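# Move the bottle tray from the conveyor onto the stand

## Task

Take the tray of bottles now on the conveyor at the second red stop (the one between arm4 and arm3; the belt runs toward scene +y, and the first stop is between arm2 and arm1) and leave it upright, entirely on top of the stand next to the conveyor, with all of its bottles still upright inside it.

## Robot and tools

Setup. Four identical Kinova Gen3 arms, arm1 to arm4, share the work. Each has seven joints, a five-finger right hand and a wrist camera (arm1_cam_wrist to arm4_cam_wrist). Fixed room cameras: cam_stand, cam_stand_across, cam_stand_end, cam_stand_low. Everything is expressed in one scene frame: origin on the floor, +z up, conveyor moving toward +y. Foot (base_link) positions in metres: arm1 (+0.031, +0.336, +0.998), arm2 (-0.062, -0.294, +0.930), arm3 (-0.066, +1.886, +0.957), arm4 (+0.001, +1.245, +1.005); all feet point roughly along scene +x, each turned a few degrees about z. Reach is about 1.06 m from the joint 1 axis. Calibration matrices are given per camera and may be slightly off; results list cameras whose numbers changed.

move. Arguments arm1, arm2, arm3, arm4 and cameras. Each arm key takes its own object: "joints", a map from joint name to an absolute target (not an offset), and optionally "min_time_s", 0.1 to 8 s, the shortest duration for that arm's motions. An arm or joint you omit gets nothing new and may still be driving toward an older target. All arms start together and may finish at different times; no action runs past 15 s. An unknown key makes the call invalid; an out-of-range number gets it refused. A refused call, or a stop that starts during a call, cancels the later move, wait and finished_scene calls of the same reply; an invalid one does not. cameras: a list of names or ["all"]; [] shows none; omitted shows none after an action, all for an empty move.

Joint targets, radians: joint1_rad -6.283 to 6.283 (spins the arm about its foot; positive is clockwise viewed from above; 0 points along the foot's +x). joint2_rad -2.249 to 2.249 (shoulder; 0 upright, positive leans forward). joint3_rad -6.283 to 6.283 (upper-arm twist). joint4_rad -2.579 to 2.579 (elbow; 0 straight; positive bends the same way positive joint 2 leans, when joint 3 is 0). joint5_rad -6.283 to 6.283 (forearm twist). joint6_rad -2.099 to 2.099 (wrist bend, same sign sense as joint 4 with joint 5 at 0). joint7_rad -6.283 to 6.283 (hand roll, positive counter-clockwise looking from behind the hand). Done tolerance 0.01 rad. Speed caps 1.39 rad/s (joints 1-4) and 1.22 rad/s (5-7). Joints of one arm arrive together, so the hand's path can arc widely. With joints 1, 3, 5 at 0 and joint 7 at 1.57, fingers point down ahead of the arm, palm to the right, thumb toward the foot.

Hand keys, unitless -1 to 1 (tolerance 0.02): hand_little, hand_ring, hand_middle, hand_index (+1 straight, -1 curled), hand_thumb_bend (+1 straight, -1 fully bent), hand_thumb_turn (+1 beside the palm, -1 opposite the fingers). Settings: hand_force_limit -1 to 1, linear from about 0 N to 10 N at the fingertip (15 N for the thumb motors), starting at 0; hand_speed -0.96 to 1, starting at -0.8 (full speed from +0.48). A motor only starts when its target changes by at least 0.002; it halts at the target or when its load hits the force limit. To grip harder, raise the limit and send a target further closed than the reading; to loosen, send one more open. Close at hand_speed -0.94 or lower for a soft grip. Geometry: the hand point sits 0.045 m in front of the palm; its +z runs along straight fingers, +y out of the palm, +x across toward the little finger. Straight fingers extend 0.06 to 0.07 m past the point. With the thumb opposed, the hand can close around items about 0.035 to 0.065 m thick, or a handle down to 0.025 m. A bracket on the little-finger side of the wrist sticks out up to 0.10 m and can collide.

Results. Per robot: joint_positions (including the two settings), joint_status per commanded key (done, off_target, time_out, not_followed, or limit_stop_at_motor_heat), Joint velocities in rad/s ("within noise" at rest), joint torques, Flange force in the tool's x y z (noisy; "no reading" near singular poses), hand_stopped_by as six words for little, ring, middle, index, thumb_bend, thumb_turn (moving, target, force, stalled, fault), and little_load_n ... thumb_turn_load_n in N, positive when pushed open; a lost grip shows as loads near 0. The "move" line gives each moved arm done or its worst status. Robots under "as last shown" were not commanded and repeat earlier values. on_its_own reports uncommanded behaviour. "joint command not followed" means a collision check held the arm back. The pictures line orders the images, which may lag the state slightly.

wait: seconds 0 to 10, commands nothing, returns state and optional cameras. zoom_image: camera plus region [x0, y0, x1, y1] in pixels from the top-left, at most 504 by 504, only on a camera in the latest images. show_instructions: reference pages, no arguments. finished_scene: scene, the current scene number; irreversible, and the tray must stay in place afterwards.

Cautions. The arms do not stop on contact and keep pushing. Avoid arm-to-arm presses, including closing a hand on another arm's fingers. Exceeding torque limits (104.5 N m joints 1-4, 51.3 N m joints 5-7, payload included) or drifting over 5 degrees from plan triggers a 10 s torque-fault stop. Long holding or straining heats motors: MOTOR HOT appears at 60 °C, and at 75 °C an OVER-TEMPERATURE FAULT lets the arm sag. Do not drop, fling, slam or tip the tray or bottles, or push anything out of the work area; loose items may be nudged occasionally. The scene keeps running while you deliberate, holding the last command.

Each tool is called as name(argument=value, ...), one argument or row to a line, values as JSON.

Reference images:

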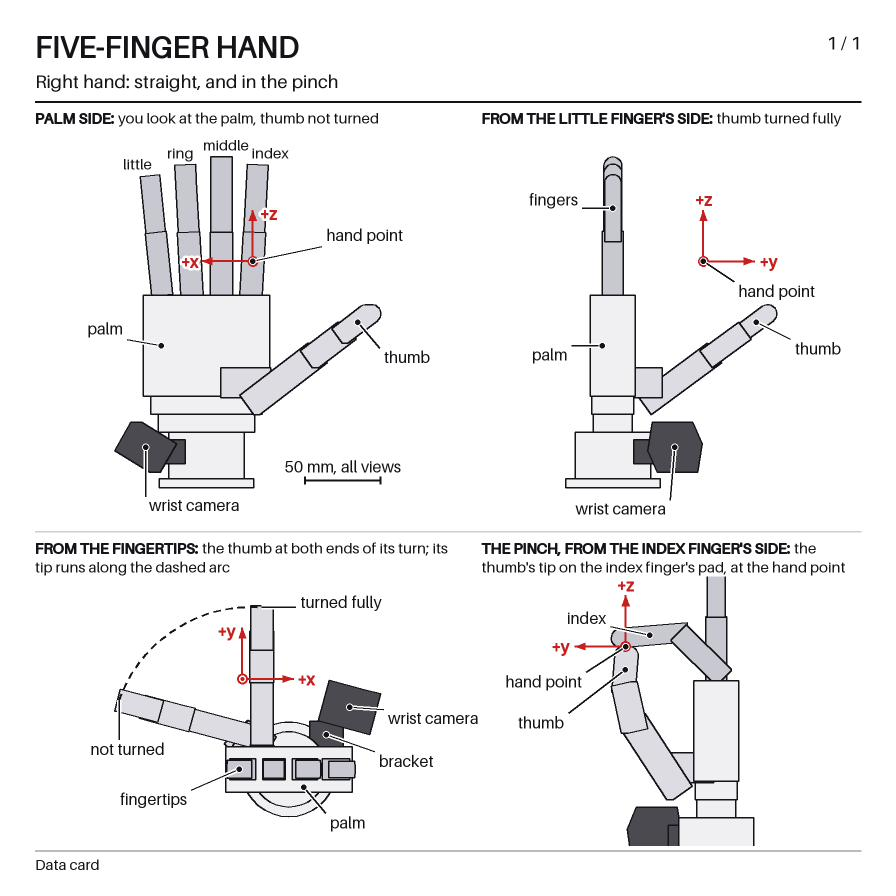

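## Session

move(
)

zoom_image(
  camera="cam_stand",
  region=[70, 270, 290, 430],
)

zoom_image(
  camera="cam_stand_across",
  region=[270, 20, 630, 200],
)

Scene clock: 0.00 s.
Joint torques (N m): no reading
Flange force (N): no reading
Joint velocities: within noise
arm1.joint_positions: joint1_rad=+0.129 joint2_rad=-0.435 joint3_rad=-0.099 joint4_rad=+1.525 joint5_rad=+0.008 joint6_rad=+1.958 joint7_rad=-2.111 hand_little=+1.000 hand_ring=+1.000 hand_middle=+1.000 hand_index=+1.000 hand_thumb_turn=+1.000 hand_thumb_bend=+1.000 hand_force_limit=+0.000 hand_speed=-0.800
arm1.joint_status: not commanded
arm1.hand_stopped_by: target,target,target,target,target,target
arm1.little_load_n: 0.0
arm1.ring_load_n: 0.0
arm1.middle_load_n: 0.0
arm1.index_load_n: 0.0
arm1.thumb_bend_load_n: 0.0
arm1.thumb_turn_load_n: 0.0
arm1.hand: x=+0.2238 y=+0.3616 z=+1.4910 quat_wxyz=(-0.046, -0.246, -0.968, +0.012) (m; scene frame)
arm2.joint_positions: joint1_rad=+0.712 joint2_rad=-0.419 joint3_rad=-0.089 joint4_rad=+1.492 joint5_rad=-0.007 joint6_rad=+1.927 joint7_rad=-2.145 hand_little=+1.000 hand_ring=+1.000 hand_middle=+1.000 hand_index=+1.000 hand_thumb_turn=+1.000 hand_thumb_bend=+1.000 hand_force_limit=+0.000 hand_speed=-0.800
arm2.joint_status: not commanded
arm2.hand_stopped_by: target,target,target,target,target,target
arm2.little_load_n: 0.0
arm2.ring_load_n: 0.0
arm2.middle_load_n: 0.0
arm2.index_load_n: 0.0
arm2.thumb_bend_load_n: 0.0
arm2.thumb_turn_load_n: 0.0
arm2.hand: x=+0.0994 y=-0.4263 z=+1.4377 quat_wxyz=(-0.068, -0.622, -0.779, +0.022) (m; scene frame)
arm3.joint_positions: joint1_rad=-0.381 joint2_rad=-0.391 joint3_rad=-0.061 joint4_rad=+1.456 joint5_rad=-0.033 joint6_rad=+1.998 joint7_rad=-2.092 hand_little=+1.000 hand_ring=+1.000 hand_middle=+1.000 hand_index=+1.000 hand_thumb_turn=+1.000 hand_thumb_bend=+1.000 hand_force_limit=+0.000 hand_speed=-0.800
arm3.joint_status: not commanded
arm3.hand_stopped_by: target,target,target,target,target,target
arm3.little_load_n: 0.0
arm3.ring_load_n: 0.0
arm3.middle_load_n: 0.0
arm3.index_load_n: 0.0
arm3.thumb_bend_load_n: 0.0
arm3.thumb_turn_load_n: 0.0
arm3.hand: x=+0.1115 y=+1.9743 z=+1.4662 quat_wxyz=(-0.033, -0.090, -0.995, -0.018) (m; scene frame)
arm4.joint_positions: joint1_rad=+0.046 joint2_rad=-0.403 joint3_rad=-0.079 joint4_rad=+1.565 joint5_rad=+0.018 joint6_rad=+2.006 joint7_rad=-1.862 hand_little=+1.000 hand_ring=+1.000 hand_middle=+1.000 hand_index=+1.000 hand_thumb_turn=+1.000 hand_thumb_bend=+1.000 hand_force_limit=+0.000 hand_speed=-0.800
arm4.joint_status: not commanded
arm4.hand_stopped_by: target,target,target,target,target,target
arm4.little_load_n: 0.0
arm4.ring_load_n: 0.0
arm4.middle_load_n: 0.0
arm4.index_load_n: 0.0
arm4.thumb_bend_load_n: 0.0
arm4.thumb_turn_load_n: 0.0
arm4.hand: x=+0.1526 y=+1.2938 z=+1.4783 quat_wxyz=(+0.004, -0.075, -0.997, +0.026) (m; scene frame)
pictures: arm1_cam_wrist, arm2_cam_wrist, arm3_cam_wrist, arm4_cam_wrist, cam_stand, cam_stand_across, cam_stand_end, cam_stand_low
camera_calibration:
arm1_cam_wrist: T_world_to_cam=[[0.26009, 0.965417, 0.0179702, -0.433691], [0.790207, -0.223509, 0.570628, -0.94403], [0.554911, -0.134214, -0.821012, 1.26199], [0, 0, 0, 1]] pos_world=[0.158486, 0.377071, 1.58259]
arm2_cam_wrist: T_world_to_cam=[[0.896667, 0.440677, 0.0423268, 0.0371284], [0.317074, -0.705991, 0.633278, -1.24375], [0.308953, -0.554419, -0.772766, 0.955874], [0, 0, 0, 1]] pos_world=[0.0657498, -0.364488, 1.52474]
arm3_cam_wrist: T_world_to_cam=[[-0.0471247, 0.997053, 0.0605301, -2.05239], [0.816536, 0.00354645, 0.577284, -0.947537], [0.575368, 0.0766293, -0.814297, 1.09257], [0, 0, 0, 1]] pos_world=[0.0483506, 1.96598, 1.5609]
arm4_cam_wrist: T_world_to_cam=[[-0.125871, 0.986695, -0.102906, -1.10443], [0.860988, 0.160182, 0.482743, -1.04977], [0.492804, -0.0278379, -0.869695, 1.358], [0, 0, 0, 1]] pos_world=[0.0955941, 1.2957, 1.57416]

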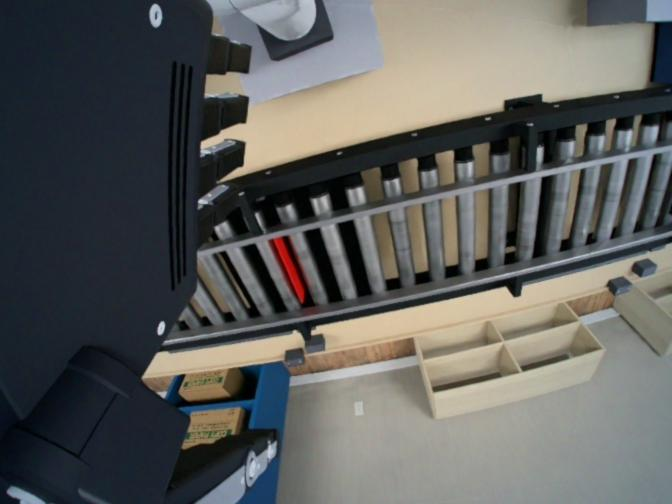

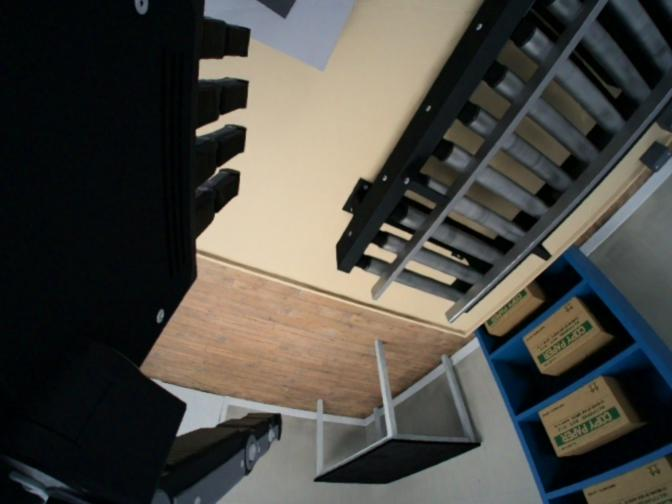

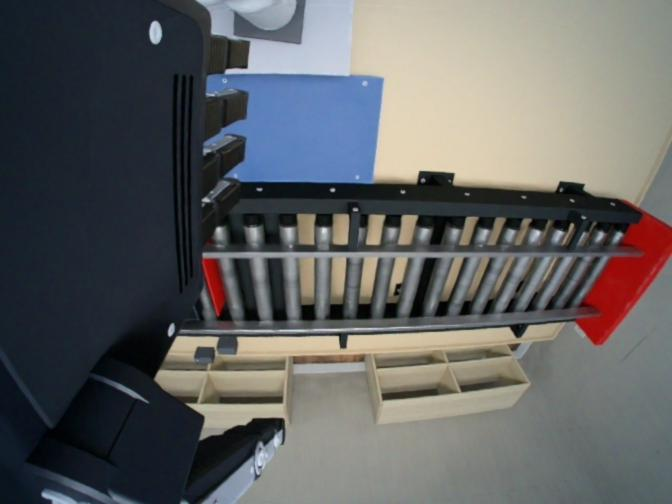

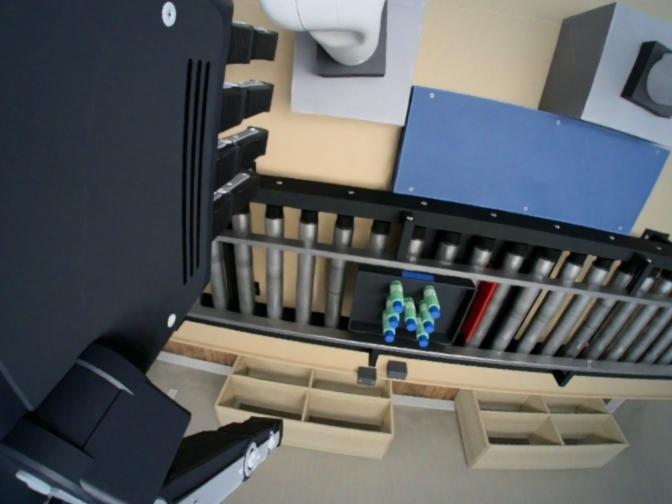

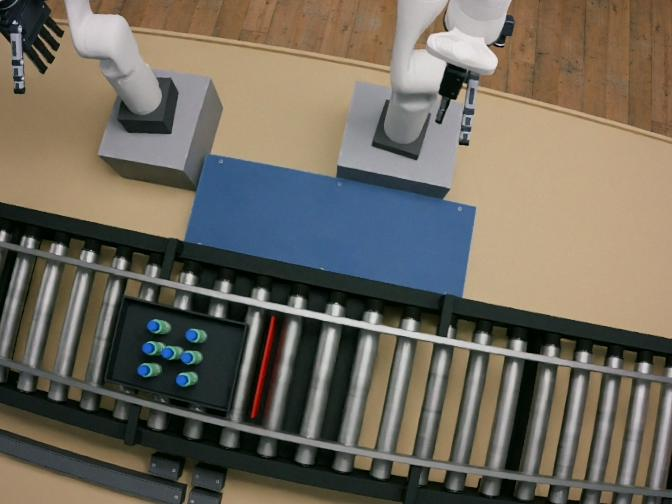

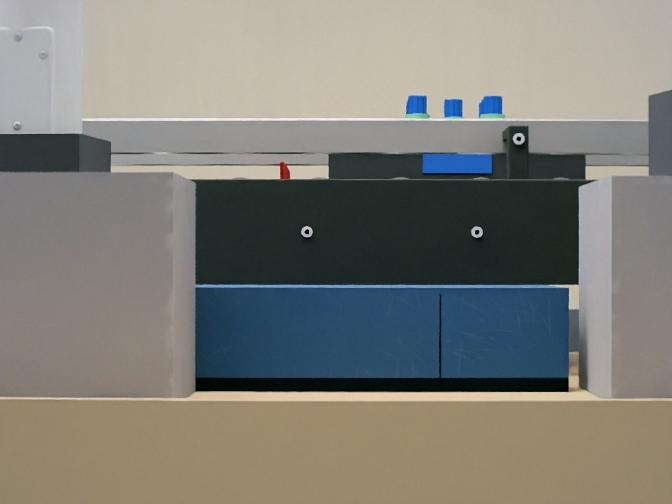

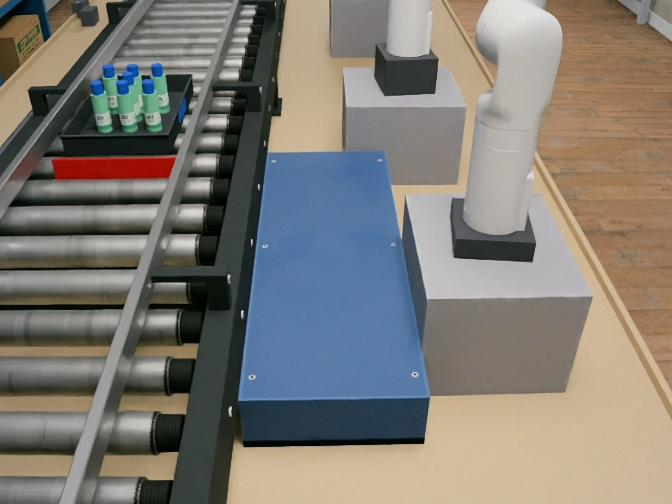

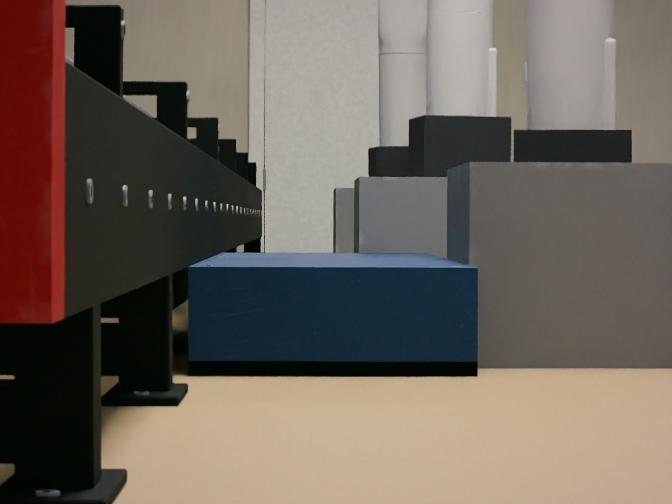

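Scaled by 2.291 from the camera's 672x504 image, which has a finer 960x720 frame.

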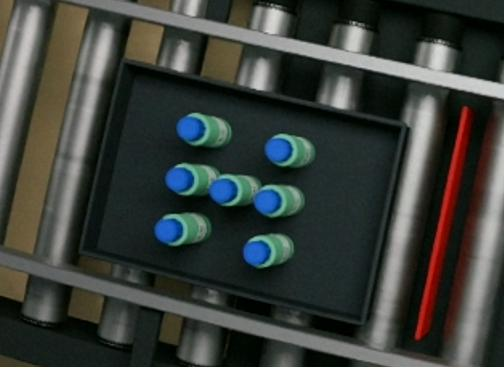

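Scaled by 1.400 from the camera's 672x504 image, which has a finer 960x720 frame.

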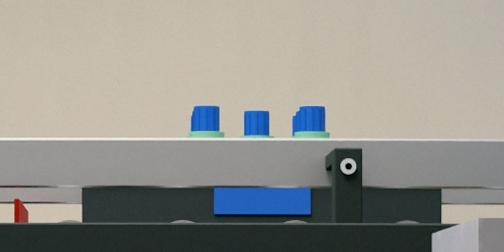

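move(
  arm4={"joints":{"joint1_rad":0.4195,"joint2_rad":1.1387,"joint3_rad":0,"joint4_rad":1.1494,"joint5_rad":-1.1178,"joint6_rad":1.5524,"joint7_rad":-3.9473,"hand_speed":0,"hand_thumb_turn":-1,"hand_thumb_bend":0,"hand_index":0.2,"hand_middle":0.2,"hand_ring":0.2,"hand_little":0.2},"min_time_s":3.5},
  arm3={"joints":{"joint1_rad":-0.1705,"joint2_rad":1.0265,"joint3_rad":0,"joint4_rad":1.2026,"joint5_rad":1.2572,"joint6_rad":1.4043,"joint7_rad":-2.2125,"hand_speed":0,"hand_thumb_turn":-1,"hand_thumb_bend":0,"hand_index":0.2,"hand_middle":0.2,"hand_ring":0.2,"hand_little":0.2},"min_time_s":3.5},
)

move(
  arm4={"joints":{"joint1_rad":0.4126,"joint2_rad":1.2962,"joint4_rad":1.0007,"joint5_rad":-1.1210,"joint6_rad":1.5456,"joint7_rad":-3.9465},"min_time_s":1.5},
  arm3={"joints":{"joint1_rad":-0.1907,"joint2_rad":1.1705,"joint4_rad":1.1010,"joint5_rad":1.2512,"joint6_rad":1.4059,"joint7_rad":-2.2575},"min_time_s":1.5},
  cameras=["cam_stand","cam_stand_across"],
)

zoom_image(
  camera="cam_stand_across",
  region=[270, 20, 630, 200],
)

zoom_image(
  camera="cam_stand",
  region=[70, 270, 290, 430],
)

Scene clock: 74.07 s.
Joint torques (N m): arm1=[0.13 1.44 1.5 -8.79 -0.41 -0.38 0.22] | arm2=[0.34 -0.14 0.11 -7.71 -0.01 -0.27 0.15] | arm3=[0.38 -23.6 1.86 -5.74 2.12 1.61 -0.05] | arm4=[0.85 -21.38 -1.6 -6.33 -1.97 1.81 -0.09]
Flange force (N): arm1=[5.6 2.4 5.7] | arm2=[-0.4 0.6 0.9] | arm3=[-4.5 1.3 0.1] | arm4=[-6.5 -2.8 2.9]
move: arm3 done; arm4 done
Joint velocities: within noise
arm1, arm2: as last shown
arm3.joint_positions: joint1_rad=-0.170 joint2_rad=+1.026 joint3_rad=+0.000 joint4_rad=+1.203 joint5_rad=+1.257 joint6_rad=+1.404 joint7_rad=-2.213 hand_little=+0.200 hand_ring=+0.200 hand_middle=+0.200 hand_index=+0.200 hand_thumb_turn=-1.000 hand_thumb_bend=+0.000 hand_force_limit=+0.000 hand_speed=+0.000
arm3.joint_status: all done
arm3.hand_stopped_by: target,target,target,target,target,target
arm3.little_load_n: 0.0
arm3.ring_load_n: 0.5
arm3.middle_load_n: 0.0
arm3.index_load_n: 0.0
arm3.thumb_bend_load_n: 0.0
arm3.thumb_turn_load_n: 0.0
arm3.hand: x=+0.5739 y=+1.6144 z=+1.0989 quat_wxyz=(+0.002, +0.001, -0.819, +0.574) (m; scene frame)
arm4.joint_positions: joint1_rad=+0.419 joint2_rad=+1.139 joint3_rad=+0.000 joint4_rad=+1.149 joint5_rad=-1.118 joint6_rad=+1.552 joint7_rad=-3.947 hand_little=+0.200 hand_ring=+0.200 hand_middle=+0.200 hand_index=+0.200 hand_thumb_turn=-1.000 hand_thumb_bend=+0.000 hand_force_limit=+0.000 hand_speed=+0.000
arm4.joint_status: all done
arm4.hand_stopped_by: target,target,target,target,target,target
arm4.little_load_n: 0.0
arm4.ring_load_n: 0.0
arm4.middle_load_n: 0.0
arm4.index_load_n: 0.0
arm4.thumb_bend_load_n: 0.0
arm4.thumb_turn_load_n: 0.0
arm4.hand: x=+0.5541 y=+1.3235 z=+1.0979 quat_wxyz=(+0.573, -0.819, -0.002, -0.004) (m; scene frame)
pictures: none

Scene clock: 75.90 s.
Joint torques (N m): arm1=[0.17 1.43 1.53 -8.81 -0.42 -0.37 0.2] | arm2=[0.24 -0.18 0.19 -7.64 0 -0.24 0.13] | arm3=[0.33 -24.62 2.1 -5.5 2.05 1.7 -0.05] | arm4=[0.9 -22.38 -1.67 -6.29 -1.97 1.81 -0.07]
Flange force (N): arm1=[5.6 2.4 5.8] | arm2=[-0.4 0.9 0.6] | arm3=[-4.7 1.8 0.2] | arm4=[-7.2 -3.6 2.8]
move: arm3 done; arm4 done
Joint velocities: within noise
arm1, arm2: as last shown
arm2.index_load_n: -0.5
arm3.joint_positions: joint1_rad=-0.191 joint2_rad=+1.170 joint3_rad=+0.000 joint4_rad=+1.101 joint5_rad=+1.251 joint6_rad=+1.406 joint7_rad=-2.258 hand_little=+0.200 hand_ring=+0.200 hand_middle=+0.200 hand_index=+0.200 hand_thumb_turn=-1.000 hand_thumb_bend=+0.000 hand_force_limit=+0.000 hand_speed=+0.000
arm3.joint_status: all done
arm3.hand_stopped_by: target,target,target,target,target,target
arm3.little_load_n: 0.0
arm3.ring_load_n: 0.0
arm3.middle_load_n: 0.0
arm3.index_load_n: 0.0
arm3.thumb_bend_load_n: 0.0
arm3.thumb_turn_load_n: 0.0
arm3.hand: x=+0.5923 y=+1.6283 z=+1.0343 quat_wxyz=(+0.002, +0.001, -0.819, +0.573) (m; scene frame)
arm4.joint_positions: joint1_rad=+0.413 joint2_rad=+1.296 joint3_rad=+0.000 joint4_rad=+1.001 joint5_rad=-1.121 joint6_rad=+1.546 joint7_rad=-3.947 hand_little=+0.200 hand_ring=+0.200 hand_middle=+0.200 hand_index=+0.200 hand_thumb_turn=-1.000 hand_thumb_bend=+0.000 hand_force_limit=+0.000 hand_speed=+0.000
arm4.joint_status: all done
arm4.hand_stopped_by: target,target,target,target,target,target
arm4.little_load_n: 0.0
arm4.ring_load_n: 0.0
arm4.middle_load_n: 0.0
arm4.index_load_n: 0.0
arm4.thumb_bend_load_n: 0.0
arm4.thumb_turn_load_n: 0.5
arm4.hand: x=+0.5753 y=+1.3215 z=+1.0341 quat_wxyz=(+0.573, -0.819, -0.001, -0.001) (m; scene frame)
pictures: cam_stand, cam_stand_across

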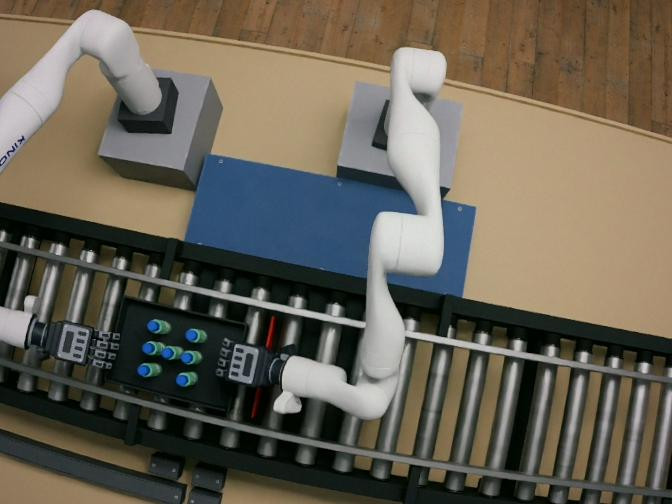

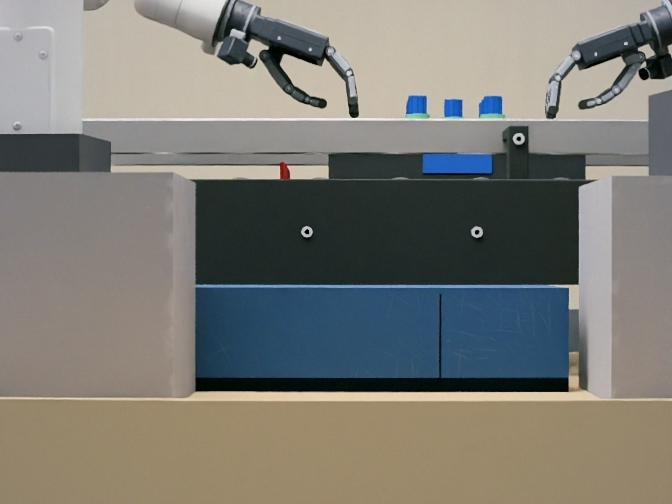

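Scaled by 1.400 from the camera's 672x504 image, which has a finer 960x720 frame.

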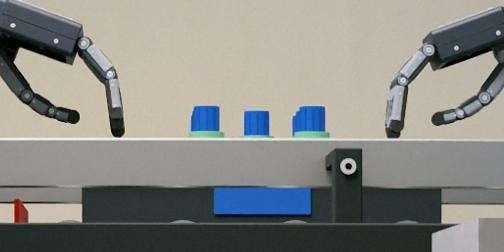

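Scaled by 2.291 from the camera's 672x504 image, which has a finer 960x720 frame.

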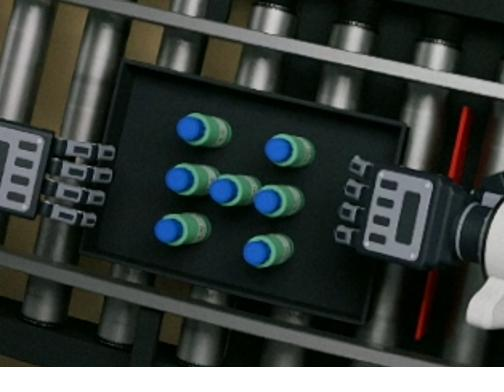

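move(
  arm4={"joints":{"joint1_rad":0.4131,"joint2_rad":1.4185,"joint4_rad":0.9291,"joint5_rad":-1.1241,"joint6_rad":1.5220,"joint7_rad":-3.8955},"min_time_s":1.5},
  arm3={"joints":{"joint1_rad":-0.1907,"joint2_rad":1.2828,"joint4_rad":1.0640,"joint5_rad":1.2650,"joint6_rad":1.3828,"joint7_rad":-2.3316},"min_time_s":1.5},
)

move(
  arm4={"joints":{"joint1_rad":0.4077,"joint2_rad":1.4161,"joint4_rad":0.9360,"joint5_rad":-1.1279,"joint6_rad":1.5166,"joint7_rad":-3.8930},"min_time_s":1},
  arm3={"joints":{"joint1_rad":-0.1850,"joint2_rad":1.2825,"joint4_rad":1.0648,"joint5_rad":1.2688,"joint6_rad":1.3788,"joint7_rad":-2.3308},"min_time_s":1},
  cameras=["cam_stand","cam_stand_across"],
)

zoom_image(
  camera="cam_stand",
  region=[90, 280, 180, 400],
)

zoom_image(
  camera="cam_stand",
  region=[200, 300, 290, 420],
)

Scene clock: 98.37 s.
Joint torques (N m): arm1=[0.15 1.43 1.51 -8.8 -0.42 -0.36 0.22] | arm2=[0.24 -0.18 0.17 -7.63 0.01 -0.26 0.13] | arm3=[0.35 -24.93 2.17 -5.07 1.9 1.81 -0.03] | arm4=[0.85 -22.65 -1.73 -6 -1.88 1.91 -0.07]
Flange force (N): arm1=[5.6 2.4 5.8] | arm2=[-0.4 0.8 0.6] | arm3=[-4.6 2.3 0.4] | arm4=[-7.4 -4.3 2.6]
move: arm3 done; arm4 done
Joint velocities: within noise
arm1, arm2: as last shown
arm1.middle_load_n: -0.5
arm2.index_load_n: 0.0
arm3.joint_positions: joint1_rad=-0.191 joint2_rad=+1.283 joint3_rad=+0.000 joint4_rad=+1.064 joint5_rad=+1.265 joint6_rad=+1.383 joint7_rad=-2.332 hand_little=+0.200 hand_ring=+0.200 hand_middle=+0.200 hand_index=+0.200 hand_thumb_turn=-1.000 hand_thumb_bend=+0.000 hand_force_limit=+0.000 hand_speed=+0.000
arm3.joint_status: all done
arm3.hand_stopped_by: target,target,target,target,target,target
arm3.little_load_n: 0.0
arm3.ring_load_n: 0.0
arm3.middle_load_n: 0.0
arm3.index_load_n: 0.0
arm3.thumb_bend_load_n: 0.0
arm3.thumb_turn_load_n: 0.0
arm3.hand: x=+0.5923 y=+1.6282 z=+0.9726 quat_wxyz=(+0.001, +0.001, -0.819, +0.574) (m; scene frame)
arm4.joint_positions: joint1_rad=+0.413 joint2_rad=+1.418 joint3_rad=+0.000 joint4_rad=+0.929 joint5_rad=-1.124 joint6_rad=+1.522 joint7_rad=-3.896 hand_little=+0.200 hand_ring=+0.200 hand_middle=+0.200 hand_index=+0.200 hand_thumb_turn=-1.000 hand_thumb_bend=+0.000 hand_force_limit=+0.000 hand_speed=+0.000
arm4.joint_status: all done
arm4.hand_stopped_by: target,target,target,target,target,target
arm4.little_load_n: 0.0
arm4.ring_load_n: 0.0
arm4.middle_load_n: 0.0
arm4.index_load_n: 0.0
arm4.thumb_bend_load_n: 0.0
arm4.thumb_turn_load_n: 0.0
arm4.hand: x=+0.5769 y=+1.3211 z=+0.9720 quat_wxyz=(+0.573, -0.819, -0.002, -0.004) (m; scene frame)
pictures: none

Scene clock: 99.67 s.
Joint torques (N m): arm1=[0.16 1.43 1.51 -8.77 -0.43 -0.38 0.23] | arm2=[0.29 -0.16 0.14 -7.58 0.05 -0.27 0.18] | arm3=[4.68 -25.73 5.67 -5.3 3.03 2.89 -0.13] | arm4=[-2.13 -22.59 -3.98 -5.55 -2.63 2.65 -0.12]
Flange force (N): arm1=[5.6 2.4 5.6] | arm2=[-0.4 0.9 0.4] | arm3=[-4.5 5.9 -5.6] | arm4=[-7.4 -1.9 -1.9]
move: arm3 done; arm4 done
Joint velocities: within noise
arm1, arm2: as last shown
arm3.joint_positions: joint1_rad=-0.185 joint2_rad=+1.283 joint3_rad=+0.000 joint4_rad=+1.065 joint5_rad=+1.269 joint6_rad=+1.379 joint7_rad=-2.331 hand_little=+0.200 hand_ring=+0.200 hand_middle=+0.200 hand_index=+0.200 hand_thumb_turn=-1.000 hand_thumb_bend=+0.001 hand_force_limit=+0.000 hand_speed=+0.000
arm3.joint_status: all done
arm3.hand_stopped_by: target,target,target,target,target,target
arm3.little_load_n: 0.0
arm3.ring_load_n: 0.0
arm3.middle_load_n: 0.0
arm3.index_load_n: 0.0
arm3.thumb_bend_load_n: 6.0
arm3.thumb_turn_load_n: 0.0
arm3.hand: x=+0.5923 y=+1.6246 z=+0.9726 quat_wxyz=(+0.001, +0.001, -0.819, +0.574) (m; scene frame)
arm4.joint_positions: joint1_rad=+0.408 joint2_rad=+1.416 joint3_rad=+0.000 joint4_rad=+0.936 joint5_rad=-1.128 joint6_rad=+1.517 joint7_rad=-3.893 hand_little=+0.200 hand_ring=+0.200 hand_middle=+0.200 hand_index=+0.200 hand_thumb_turn=-1.000 hand_thumb_bend=+0.001 hand_force_limit=+0.000 hand_speed=+0.000
arm4.joint_status: all done
arm4.hand_stopped_by: target,target,target,target,target,target
arm4.little_load_n: -0.5
arm4.ring_load_n: 0.0
arm4.middle_load_n: 0.0
arm4.index_load_n: 0.0
arm4.thumb_bend_load_n: 4.5
arm4.thumb_turn_load_n: 0.5
arm4.hand: x=+0.5769 y=+1.3247 z=+0.9719 quat_wxyz=(+0.573, -0.819, -0.002, -0.004) (m; scene frame)
pictures: cam_stand, cam_stand_across

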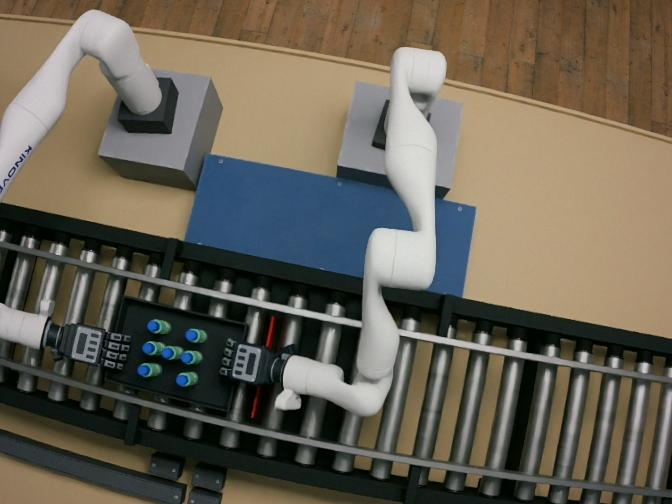

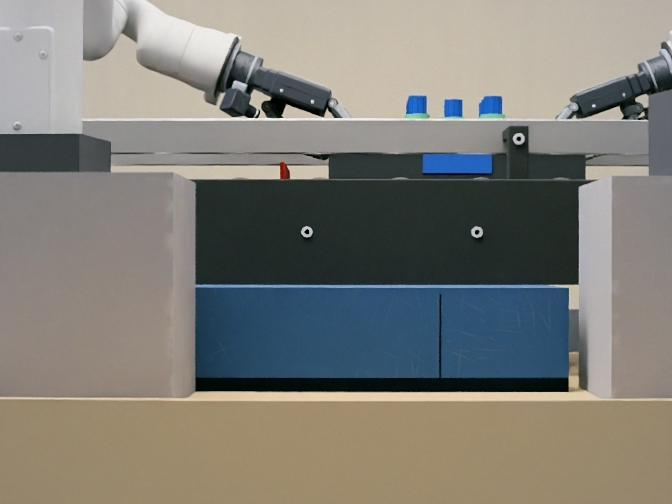

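Scaled by 4.200 from the camera's 672x504 image, which has a finer 960x720 frame.

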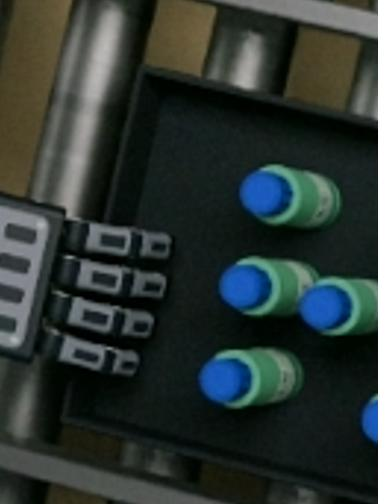

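Scaled by 4.200 from the camera's 672x504 image, which has a finer 960x720 frame.

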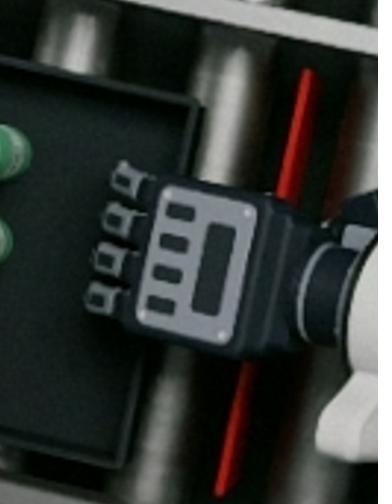

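move(
  arm4={"joints":{"hand_speed":-0.93,"hand_force_limit":0.0,"hand_index":-0.6,"hand_middle":-0.6,"hand_ring":-0.6,"hand_little":-0.6}},
  arm3={"joints":{"hand_speed":-0.93,"hand_force_limit":0.0,"hand_index":-0.6,"hand_middle":-0.6,"hand_ring":-0.6,"hand_little":-0.6}},
)

move(
  arm4={"joints":{"hand_force_limit":0.7,"hand_index":-0.7,"hand_middle":-0.7}},
  arm3={"joints":{"hand_force_limit":0.7,"hand_index":-0.7,"hand_middle":-0.7}},
)

Scene clock: 146.17 s.
Joint torques (N m): arm1=[0.16 1.4 1.5 -8.81 -0.42 -0.38 0.22] | arm2=[0.28 -0.17 0.17 -7.67 0.04 -0.29 0.16] | arm3=[0 -28.35 3.35 -5.76 2.39 3.43 -0.02] | arm4=[1.71 -24.83 -2.18 -6.62 -2.53 2.47 -0.18]
Flange force (N): arm1=[5.5 2.3 5.7] | arm2=[-0.3 0.9 0.6] | arm3=[-6.3 7.6 4.2] | arm4=[-7.3 -1.1 5.0]
move: arm3 off_target; arm4 off_target
Joint velocities: within noise
arm1, arm2: as last shown
arm1.middle_load_n: 0.0
arm3.joint_positions: joint1_rad=-0.185 joint2_rad=+1.282 joint3_rad=+0.000 joint4_rad=+1.065 joint5_rad=+1.269 joint6_rad=+1.379 joint7_rad=-2.331 hand_little=-0.185 hand_ring=-0.145 hand_middle=-0.120 hand_index=-0.146 hand_thumb_turn=-1.000 hand_thumb_bend=+0.002 hand_force_limit=+0.000 hand_speed=-0.930
arm3.joint_status: hand_little off_target (ended at -0.185, target -0.600); hand_ring off_target (ended at -0.145, target -0.600); hand_middle off_target (ended at -0.120, target -0.600); hand_index off_target (ended at -0.146, target -0.600); the others done
arm3.hand_stopped_by: force,force,force,force,target,target
arm3.little_load_n: 6.0
arm3.ring_load_n: 5.0
arm3.middle_load_n: 0.5
arm3.index_load_n: 4.5
arm3.thumb_bend_load_n: 9.5
arm3.thumb_turn_load_n: 1.0
arm3.hand: x=+0.5923 y=+1.6246 z=+0.9726 quat_wxyz=(+0.001, +0.001, -0.819, +0.574) (m; scene frame)
arm4.joint_positions: joint1_rad=+0.408 joint2_rad=+1.416 joint3_rad=+0.000 joint4_rad=+0.936 joint5_rad=-1.128 joint6_rad=+1.517 joint7_rad=-3.893 hand_little=-0.172 hand_ring=-0.133 hand_middle=-0.114 hand_index=-0.139 hand_thumb_turn=-1.000 hand_thumb_bend=+0.002 hand_force_limit=+0.000 hand_speed=-0.930
arm4.joint_status: hand_little off_target (ended at -0.172, target -0.600); hand_ring off_target (ended at -0.133, target -0.600); hand_middle off_target (ended at -0.114, target -0.600); hand_index off_target (ended at -0.139, target -0.600); the others done
arm4.hand_stopped_by: force,force,force,force,target,target
arm4.little_load_n: 6.0
arm4.ring_load_n: 3.0
arm4.middle_load_n: 0.5
arm4.index_load_n: 4.5
arm4.thumb_bend_load_n: 7.0
arm4.thumb_turn_load_n: 1.0
arm4.hand: x=+0.5769 y=+1.3247 z=+0.9719 quat_wxyz=(+0.573, -0.819, -0.002, -0.004) (m; scene frame)
pictures: none

Scene clock: 146.73 s.
Joint torques (N m): arm1=[0.14 1.45 1.53 -8.84 -0.41 -0.36 0.23] | arm2=[0.29 -0.21 0.15 -7.64 0 -0.23 0.2] | arm3=[-2.97 -28.85 1.44 -6.26 2.21 2.59 -0.06] | arm4=[4.18 -26.18 -0.86 -7.52 -2.3 2.23 -0.15]
Flange force (N): arm1=[5.7 2.5 5.9] | arm2=[-0.4 1.0 0.7] | arm3=[-5.8 6.5 8.1] | arm4=[-8.3 -1.3 9.6]
move: arm3 off_target; arm4 off_target
Joint velocities: within noise
arm1, arm2: as last shown
arm3.joint_positions: joint1_rad=-0.185 joint2_rad=+1.282 joint3_rad=+0.000 joint4_rad=+1.065 joint5_rad=+1.269 joint6_rad=+1.379 joint7_rad=-2.331 hand_little=-0.185 hand_ring=-0.146 hand_middle=-0.136 hand_index=-0.157 hand_thumb_turn=-1.000 hand_thumb_bend=+0.003 hand_force_limit=+0.700 hand_speed=-0.930
arm3.joint_status: hand_middle off_target (ended at -0.136, target -0.700); hand_index off_target (ended at -0.157, target -0.700); the others done
arm3.hand_stopped_by: force,force,force,force,target,target
arm3.little_load_n: 3.5
arm3.ring_load_n: 2.0
arm3.middle_load_n: 9.0
arm3.index_load_n: 7.5
arm3.thumb_bend_load_n: 11.5
arm3.thumb_turn_load_n: 1.0
arm3.hand: x=+0.5923 y=+1.6246 z=+0.9726 quat_wxyz=(+0.002, +0.001, -0.819, +0.574) (m; scene frame)
arm4.joint_positions: joint1_rad=+0.408 joint2_rad=+1.416 joint3_rad=+0.000 joint4_rad=+0.936 joint5_rad=-1.128 joint6_rad=+1.517 joint7_rad=-3.893 hand_little=-0.172 hand_ring=-0.133 hand_middle=-0.124 hand_index=-0.150 hand_thumb_turn=-1.000 hand_thumb_bend=+0.002 hand_force_limit=+0.700 hand_speed=-0.930
arm4.joint_status: hand_middle off_target (ended at -0.124, target -0.700); hand_index off_target (ended at -0.150, target -0.700); the others done
arm4.hand_stopped_by: force,force,force,force,target,target
arm4.little_load_n: 3.5
arm4.ring_load_n: 1.0
arm4.middle_load_n: 8.5
arm4.index_load_n: 10.5
arm4.thumb_bend_load_n: 8.5
arm4.thumb_turn_load_n: 1.0
arm4.hand: x=+0.5769 y=+1.3247 z=+0.9719 quat_wxyz=(+0.573, -0.819, -0.002, -0.004) (m; scene frame)
pictures: none

move(
  arm4={"joints":{"joint1_rad":0.4076,"joint2_rad":1.3816,"joint4_rad":0.9588,"joint5_rad":-1.1274,"joint6_rad":1.5215,"joint7_rad":-3.9036},"min_time_s":2},
  arm3={"joints":{"joint1_rad":-0.1850,"joint2_rad":1.2504,"joint4_rad":1.0786,"joint5_rad":1.2655,"joint6_rad":1.3843,"joint7_rad":-2.3131},"min_time_s":2},
  cameras=["cam_stand","cam_stand_across","cam_stand_end"],
)

Scene clock: 159.13 s.
Joint torques (N m): arm1=[0.15 1.44 1.53 -8.83 -0.4 -0.4 0.22] | arm2=[0.29 -0.06 0.16 -7.57 -0.01 -0.24 0.16] | arm3=[-2.53 -28.9 1.79 -6.52 2.47 2.62 -0.05] | arm4=[3.89 -27.03 -1.47 -7.98 -2.81 2.51 -0.14]
Flange force (N): arm1=[5.7 2.4 5.8] | arm2=[-0.3 0.8 0.5] | arm3=[-5.3 6.7 7.3] | arm4=[-9.0 0.5 9.8]
move: arm3 done; arm4 done
Joint velocities: within noise
arm1, arm2: as last shown
arm1.ring_load_n: -0.5
arm3.joint_positions: joint1_rad=-0.185 joint2_rad=+1.250 joint3_rad=+0.000 joint4_rad=+1.079 joint5_rad=+1.265 joint6_rad=+1.384 joint7_rad=-2.313 hand_little=-0.185 hand_ring=-0.146 hand_middle=-0.136 hand_index=-0.157 hand_thumb_turn=-1.000 hand_thumb_bend=+0.003 hand_force_limit=+0.700 hand_speed=-0.930
arm3.joint_status: all done
arm3.hand_stopped_by: force,force,force,force,target,target
arm3.little_load_n: 3.0
arm3.ring_load_n: 2.0
arm3.middle_load_n: 9.0
arm3.index_load_n: 7.5
arm3.thumb_bend_load_n: 11.5
arm3.thumb_turn_load_n: 1.0
arm3.hand: x=+0.5923 y=+1.6246 z=+0.9896 quat_wxyz=(+0.002, +0.001, -0.819, +0.574) (m; scene frame)
arm4.joint_positions: joint1_rad=+0.408 joint2_rad=+1.382 joint3_rad=+0.000 joint4_rad=+0.959 joint5_rad=-1.127 joint6_rad=+1.521 joint7_rad=-3.904 hand_little=-0.172 hand_ring=-0.133 hand_middle=-0.124 hand_index=-0.150 hand_thumb_turn=-1.000 hand_thumb_bend=+0.002 hand_force_limit=+0.700 hand_speed=-0.930
arm4.joint_status: all done
arm4.hand_stopped_by: force,force,force,force,target,target
arm4.little_load_n: 4.0
arm4.ring_load_n: 1.5
arm4.middle_load_n: 8.0
arm4.index_load_n: 10.5
arm4.thumb_bend_load_n: 8.5
arm4.thumb_turn_load_n: 1.0
arm4.hand: x=+0.5769 y=+1.3247 z=+0.9889 quat_wxyz=(+0.573, -0.819, -0.002, -0.004) (m; scene frame)
pictures: cam_stand, cam_stand_across, cam_stand_end

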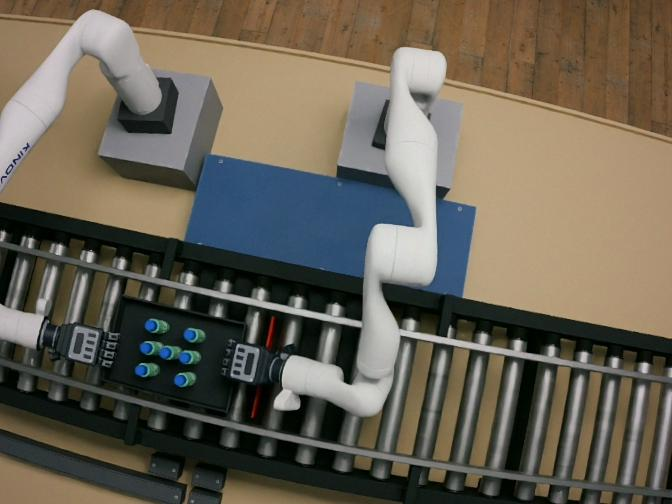

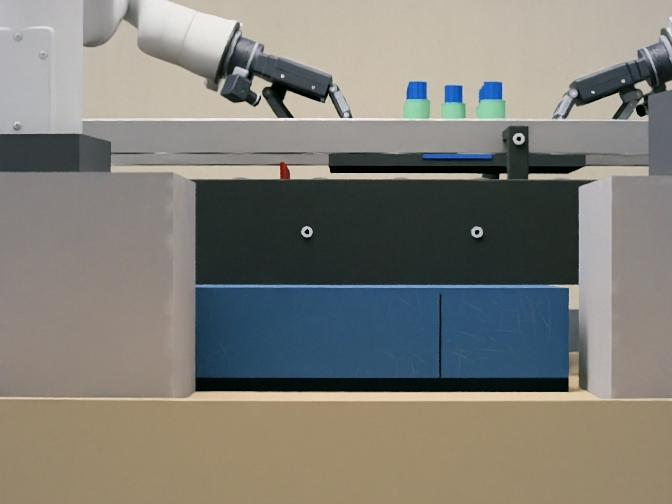

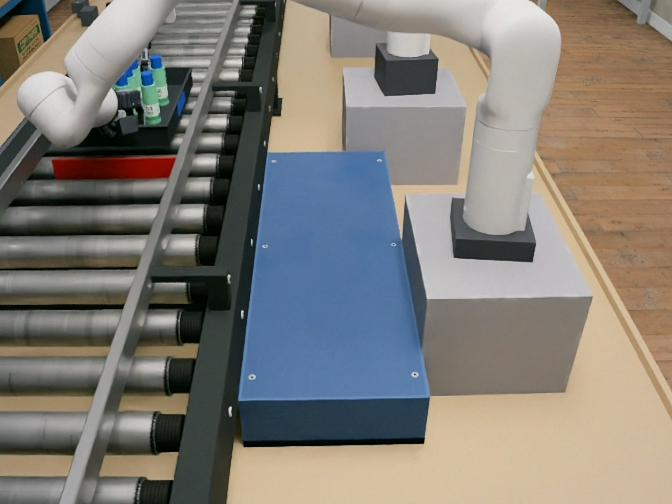

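move(
  arm4={"joints":{"joint1_rad":0.4061,"joint2_rad":1.2688,"joint4_rad":1.0758,"joint5_rad":-1.1285,"joint6_rad":1.5188,"joint7_rad":-3.9004},"min_time_s":1.6},
  arm3={"joints":{"joint1_rad":-0.1929,"joint2_rad":1.1460,"joint4_rad":1.1657,"joint5_rad":1.2574,"joint6_rad":1.3951,"joint7_rad":-2.2976},"min_time_s":1.6},
)

move(
  arm4={"joints":{"joint1_rad":0.4059,"joint2_rad":1.1874,"joint4_rad":1.1015,"joint5_rad":-1.1267,"joint6_rad":1.5427,"joint7_rad":-3.9510},"min_time_s":1.6},
  arm3={"joints":{"joint1_rad":-0.1929,"joint2_rad":1.0702,"joint4_rad":1.1722,"joint5_rad":1.2464,"joint6_rad":1.4167,"joint7_rad":-2.2314},"min_time_s":1.6},
  cameras=["cam_stand","cam_stand_across"],
)

move(
  arm4={"joints":{"joint1_rad":0.3537,"joint2_rad":1.0813,"joint4_rad":1.3917,"joint5_rad":-1.1774,"joint6_rad":1.4346,"joint7_rad":-3.7968},"min_time_s":1.6},
  arm3={"joints":{"joint1_rad":-0.2788,"joint2_rad":0.9866,"joint4_rad":1.3870,"joint5_rad":1.2099,"joint6_rad":1.4327,"joint7_rad":-2.3778},"min_time_s":1.6},
  cameras=["cam_stand","cam_stand_end"],
)

Scene clock: 174.77 s.
Joint torques (N m): arm1=[0.1 1.45 1.49 -8.8 -0.43 -0.38 0.22] | arm2=[0.23 -0.12 0.18 -7.61 -0.03 -0.28 0.15] | arm3=[-0.94 -28.22 2.65 -6.61 2.82 2.82 -0.11] | arm4=[2.48 -26.12 -2.28 -7.62 -3.04 2.82 -0.15]
Flange force (N): arm1=[5.6 2.3 5.7] | arm2=[-0.3 0.8 0.5] | arm3=[-5.1 7.3 4.8] | arm4=[-7.9 2.1 7.5]
move: arm3 done; arm4 done
Joint velocities: within noise
arm1.joint_positions: joint1_rad=+0.129 joint2_rad=-0.435 joint3_rad=-0.099 joint4_rad=+1.525 joint5_rad=+0.008 joint6_rad=+1.958 joint7_rad=-2.111 hand_little=+1.000 hand_ring=+1.000 hand_middle=+1.000 hand_index=+1.000 hand_thumb_turn=+1.000 hand_thumb_bend=+1.000 hand_force_limit=+0.000 hand_speed=-0.800
arm1.joint_status: not commanded
arm1.hand_stopped_by: target,target,target,target,target,target
arm1.little_load_n: 0.0
arm1.ring_load_n: 0.0
arm1.middle_load_n: 0.0
arm1.index_load_n: 0.0
arm1.thumb_bend_load_n: 0.0
arm1.thumb_turn_load_n: 0.0
arm1.hand: x=+0.2238 y=+0.3616 z=+1.4910 quat_wxyz=(-0.046, -0.246, -0.968, +0.012) (m; scene frame)
arm2.joint_positions: joint1_rad=+0.712 joint2_rad=-0.419 joint3_rad=-0.089 joint4_rad=+1.492 joint5_rad=-0.007 joint6_rad=+1.927 joint7_rad=-2.145 hand_little=+1.000 hand_ring=+1.000 hand_middle=+1.000 hand_index=+1.000 hand_thumb_turn=+1.000 hand_thumb_bend=+1.000 hand_force_limit=+0.000 hand_speed=-0.800
arm2.joint_status: not commanded
arm2.hand_stopped_by: target,target,target,target,target,target
arm2.little_load_n: 0.0
arm2.ring_load_n: 0.0
arm2.middle_load_n: 0.0
arm2.index_load_n: 0.0
arm2.thumb_bend_load_n: 0.0
arm2.thumb_turn_load_n: 0.0
arm2.hand: x=+0.0994 y=-0.4263 z=+1.4377 quat_wxyz=(-0.068, -0.622, -0.779, +0.022) (m; scene frame)
arm3.joint_positions: joint1_rad=-0.193 joint2_rad=+1.146 joint3_rad=+0.000 joint4_rad=+1.166 joint5_rad=+1.257 joint6_rad=+1.395 joint7_rad=-2.298 hand_little=-0.185 hand_ring=-0.146 hand_middle=-0.136 hand_index=-0.157 hand_thumb_turn=-1.000 hand_thumb_bend=+0.003 hand_force_limit=+0.700 hand_speed=-0.930
arm3.joint_status: all done
arm3.hand_stopped_by: force,force,force,force,target,target
arm3.little_load_n: 3.0
arm3.ring_load_n: 2.0
arm3.middle_load_n: 8.5
arm3.index_load_n: 7.0
arm3.thumb_bend_load_n: 11.5
arm3.thumb_turn_load_n: 1.0
arm3.hand: x=+0.5800 y=+1.6286 z=+1.0346 quat_wxyz=(+0.002, +0.001, -0.819, +0.574) (m; scene frame)
arm4.joint_positions: joint1_rad=+0.406 joint2_rad=+1.269 joint3_rad=+0.000 joint4_rad=+1.076 joint5_rad=-1.129 joint6_rad=+1.519 joint7_rad=-3.900 hand_little=-0.172 hand_ring=-0.133 hand_middle=-0.124 hand_index=-0.150 hand_thumb_turn=-1.000 hand_thumb_bend=+0.002 hand_force_limit=+0.700 hand_speed=-0.930
arm4.joint_status: all done
arm4.hand_stopped_by: force,force,force,force,target,target
arm4.little_load_n: 3.5
arm4.ring_load_n: 1.0
arm4.middle_load_n: 7.5
arm4.index_load_n: 10.0
arm4.thumb_bend_load_n: 9.0
arm4.thumb_turn_load_n: 0.5
arm4.hand: x=+0.5647 y=+1.3292 z=+1.0338 quat_wxyz=(+0.573, -0.819, -0.002, -0.004) (m; scene frame)
pictures: none

Scene clock: 176.67 s.
Joint torques (N m): arm1=[0.15 1.42 1.48 -8.79 -0.42 -0.37 0.22] | arm2=[0.26 -0.15 0.17 -7.64 0.02 -0.25 0.2] | arm3=[-0.65 -28.01 2.81 -7.03 3.05 2.69 -0.1] | arm4=[2.13 -25.8 -2.42 -7.91 -3.24 2.76 -0.14]
Flange force (N): arm1=[5.5 2.3 5.7] | arm2=[-0.2 1.0 0.7] | arm3=[-5.5 7.3 4.2] | arm4=[-7.8 2.9 7.2]
move: arm3 done; arm4 done
Joint velocities: within noise
arm1, arm2: as last shown
arm1.middle_load_n: 0.5
arm3.joint_positions: joint1_rad=-0.193 joint2_rad=+1.070 joint3_rad=+0.000 joint4_rad=+1.172 joint5_rad=+1.246 joint6_rad=+1.417 joint7_rad=-2.231 hand_little=-0.185 hand_ring=-0.146 hand_middle=-0.136 hand_index=-0.157 hand_thumb_turn=-1.000 hand_thumb_bend=+0.003 hand_force_limit=+0.700 hand_speed=-0.930
arm3.joint_status: all done
arm3.hand_stopped_by: force,force,force,force,target,target
arm3.little_load_n: 2.5
arm3.ring_load_n: 1.5
arm3.middle_load_n: 8.0
arm3.index_load_n: 7.0
arm3.thumb_bend_load_n: 11.5
arm3.thumb_turn_load_n: 1.0
arm3.hand: x=+0.5801 y=+1.6286 z=+1.0796 quat_wxyz=(+0.001, +0.001, -0.819, +0.574) (m; scene frame)
arm4.joint_positions: joint1_rad=+0.406 joint2_rad=+1.187 joint3_rad=+0.000 joint4_rad=+1.102 joint5_rad=-1.127 joint6_rad=+1.543 joint7_rad=-3.951 hand_little=-0.172 hand_ring=-0.133 hand_middle=-0.124 hand_index=-0.150 hand_thumb_turn=-1.000 hand_thumb_bend=+0.002 hand_force_limit=+0.700 hand_speed=-0.930
arm4.joint_status: all done
arm4.hand_stopped_by: force,force,force,force,target,target
arm4.little_load_n: 3.5
arm4.ring_load_n: 1.0
arm4.middle_load_n: 7.0
arm4.index_load_n: 9.5
arm4.thumb_bend_load_n: 9.0
arm4.thumb_turn_load_n: 1.0
arm4.hand: x=+0.5647 y=+1.3293 z=+1.0789 quat_wxyz=(+0.573, -0.819, -0.002, -0.004) (m; scene frame)
pictures: cam_stand, cam_stand_across

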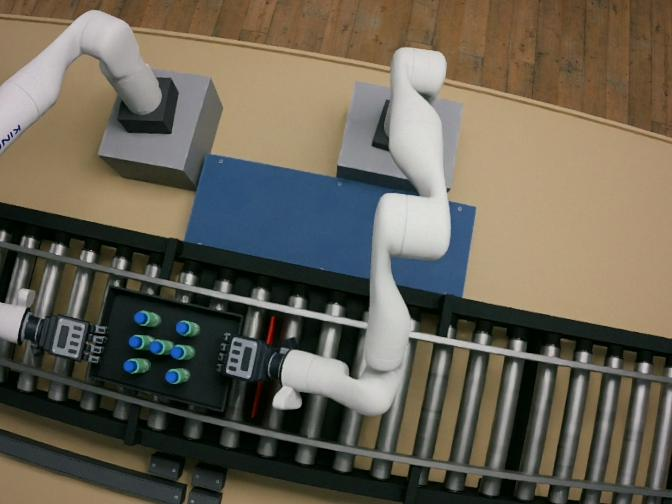

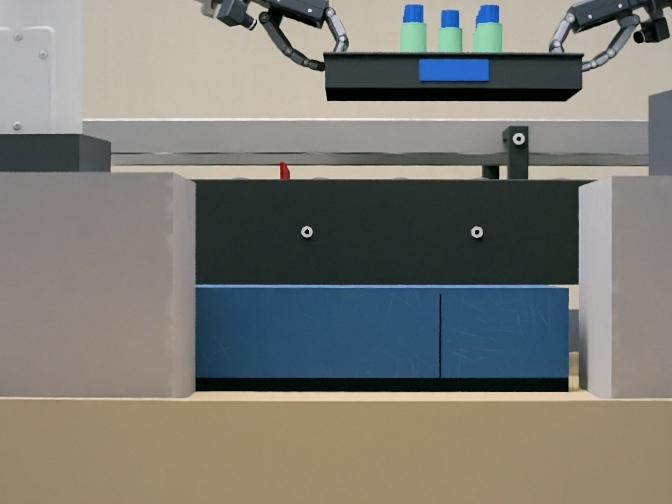

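Scene clock: 178.63 s.
Joint torques (N m): arm1=[0.15 1.4 1.48 -8.8 -0.42 -0.39 0.2] | arm2=[0.24 -0.16 0.14 -7.6 -0.01 -0.26 0.16] | arm3=[-0.14 -25.8 2.9 -5.82 2.74 3.17 -0.11] | arm4=[1.7 -23.66 -2.5 -6.65 -2.9 3.26 -0.13]
Flange force (N): arm1=[5.5 2.3 5.6] | arm2=[-0.4 0.8 0.5] | arm3=[-4.5 7.7 3.3] | arm4=[-5.9 3.3 5.7]
move: arm3 done; arm4 done
Joint velocities: within noise
arm1, arm2: as last shown
arm1.middle_load_n: 0.0
arm1.index_load_n: -0.5
arm2.thumb_bend_load_n: -0.5
arm3.joint_positions: joint1_rad=-0.279 joint2_rad=+0.987 joint3_rad=+0.000 joint4_rad=+1.387 joint5_rad=+1.210 joint6_rad=+1.433 joint7_rad=-2.378 hand_little=-0.185 hand_ring=-0.146 hand_middle=-0.136 hand_index=-0.157 hand_thumb_turn=-1.000 hand_thumb_bend=+0.003 hand_force_limit=+0.700 hand_speed=-0.930
arm3.joint_status: all done
arm3.hand_stopped_by: force,force,force,force,target,target
arm3.little_load_n: 3.0
arm3.ring_load_n: 2.0
arm3.middle_load_n: 8.5
arm3.index_load_n: 7.0
arm3.thumb_bend_load_n: 11.5
arm3.thumb_turn_load_n: 1.0
arm3.hand: x=+0.5305 y=+1.6737 z=+1.0794 quat_wxyz=(+0.001, +0.001, -0.819, +0.574) (m; scene frame)
arm4.joint_positions: joint1_rad=+0.354 joint2_rad=+1.081 joint3_rad=+0.000 joint4_rad=+1.392 joint5_rad=-1.177 joint6_rad=+1.435 joint7_rad=-3.797 hand_little=-0.172 hand_ring=-0.133 hand_middle=-0.124 hand_index=-0.150 hand_thumb_turn=-1.000 hand_thumb_bend=+0.002 hand_force_limit=+0.700 hand_speed=-0.930
arm4.joint_status: all done
arm4.hand_stopped_by: force,force,force,force,target,target
arm4.little_load_n: 3.5
arm4.ring_load_n: 1.0
arm4.middle_load_n: 7.0
arm4.index_load_n: 9.5
arm4.thumb_bend_load_n: 8.5
arm4.thumb_turn_load_n: 1.0
arm4.hand: x=+0.5151 y=+1.3744 z=+1.0790 quat_wxyz=(+0.573, -0.819, -0.002, -0.004) (m; scene frame)
pictures: cam_stand, cam_stand_end

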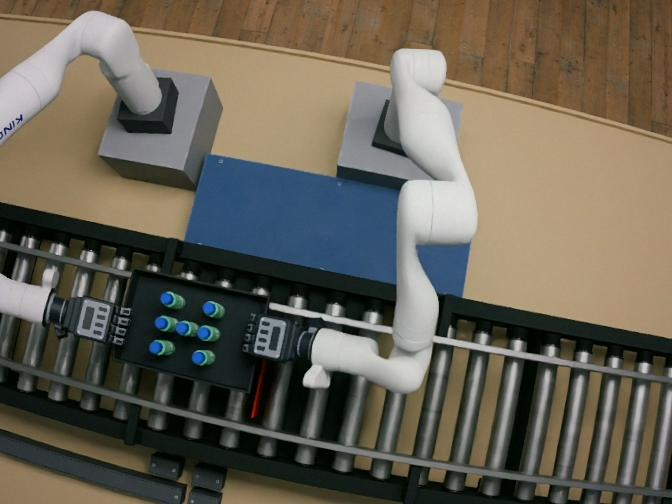

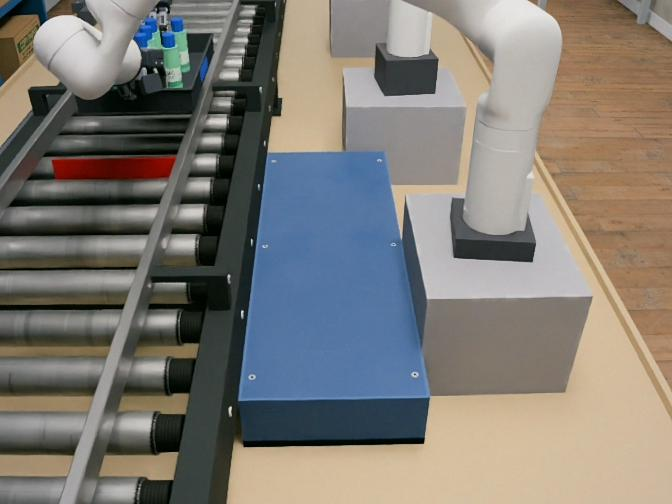

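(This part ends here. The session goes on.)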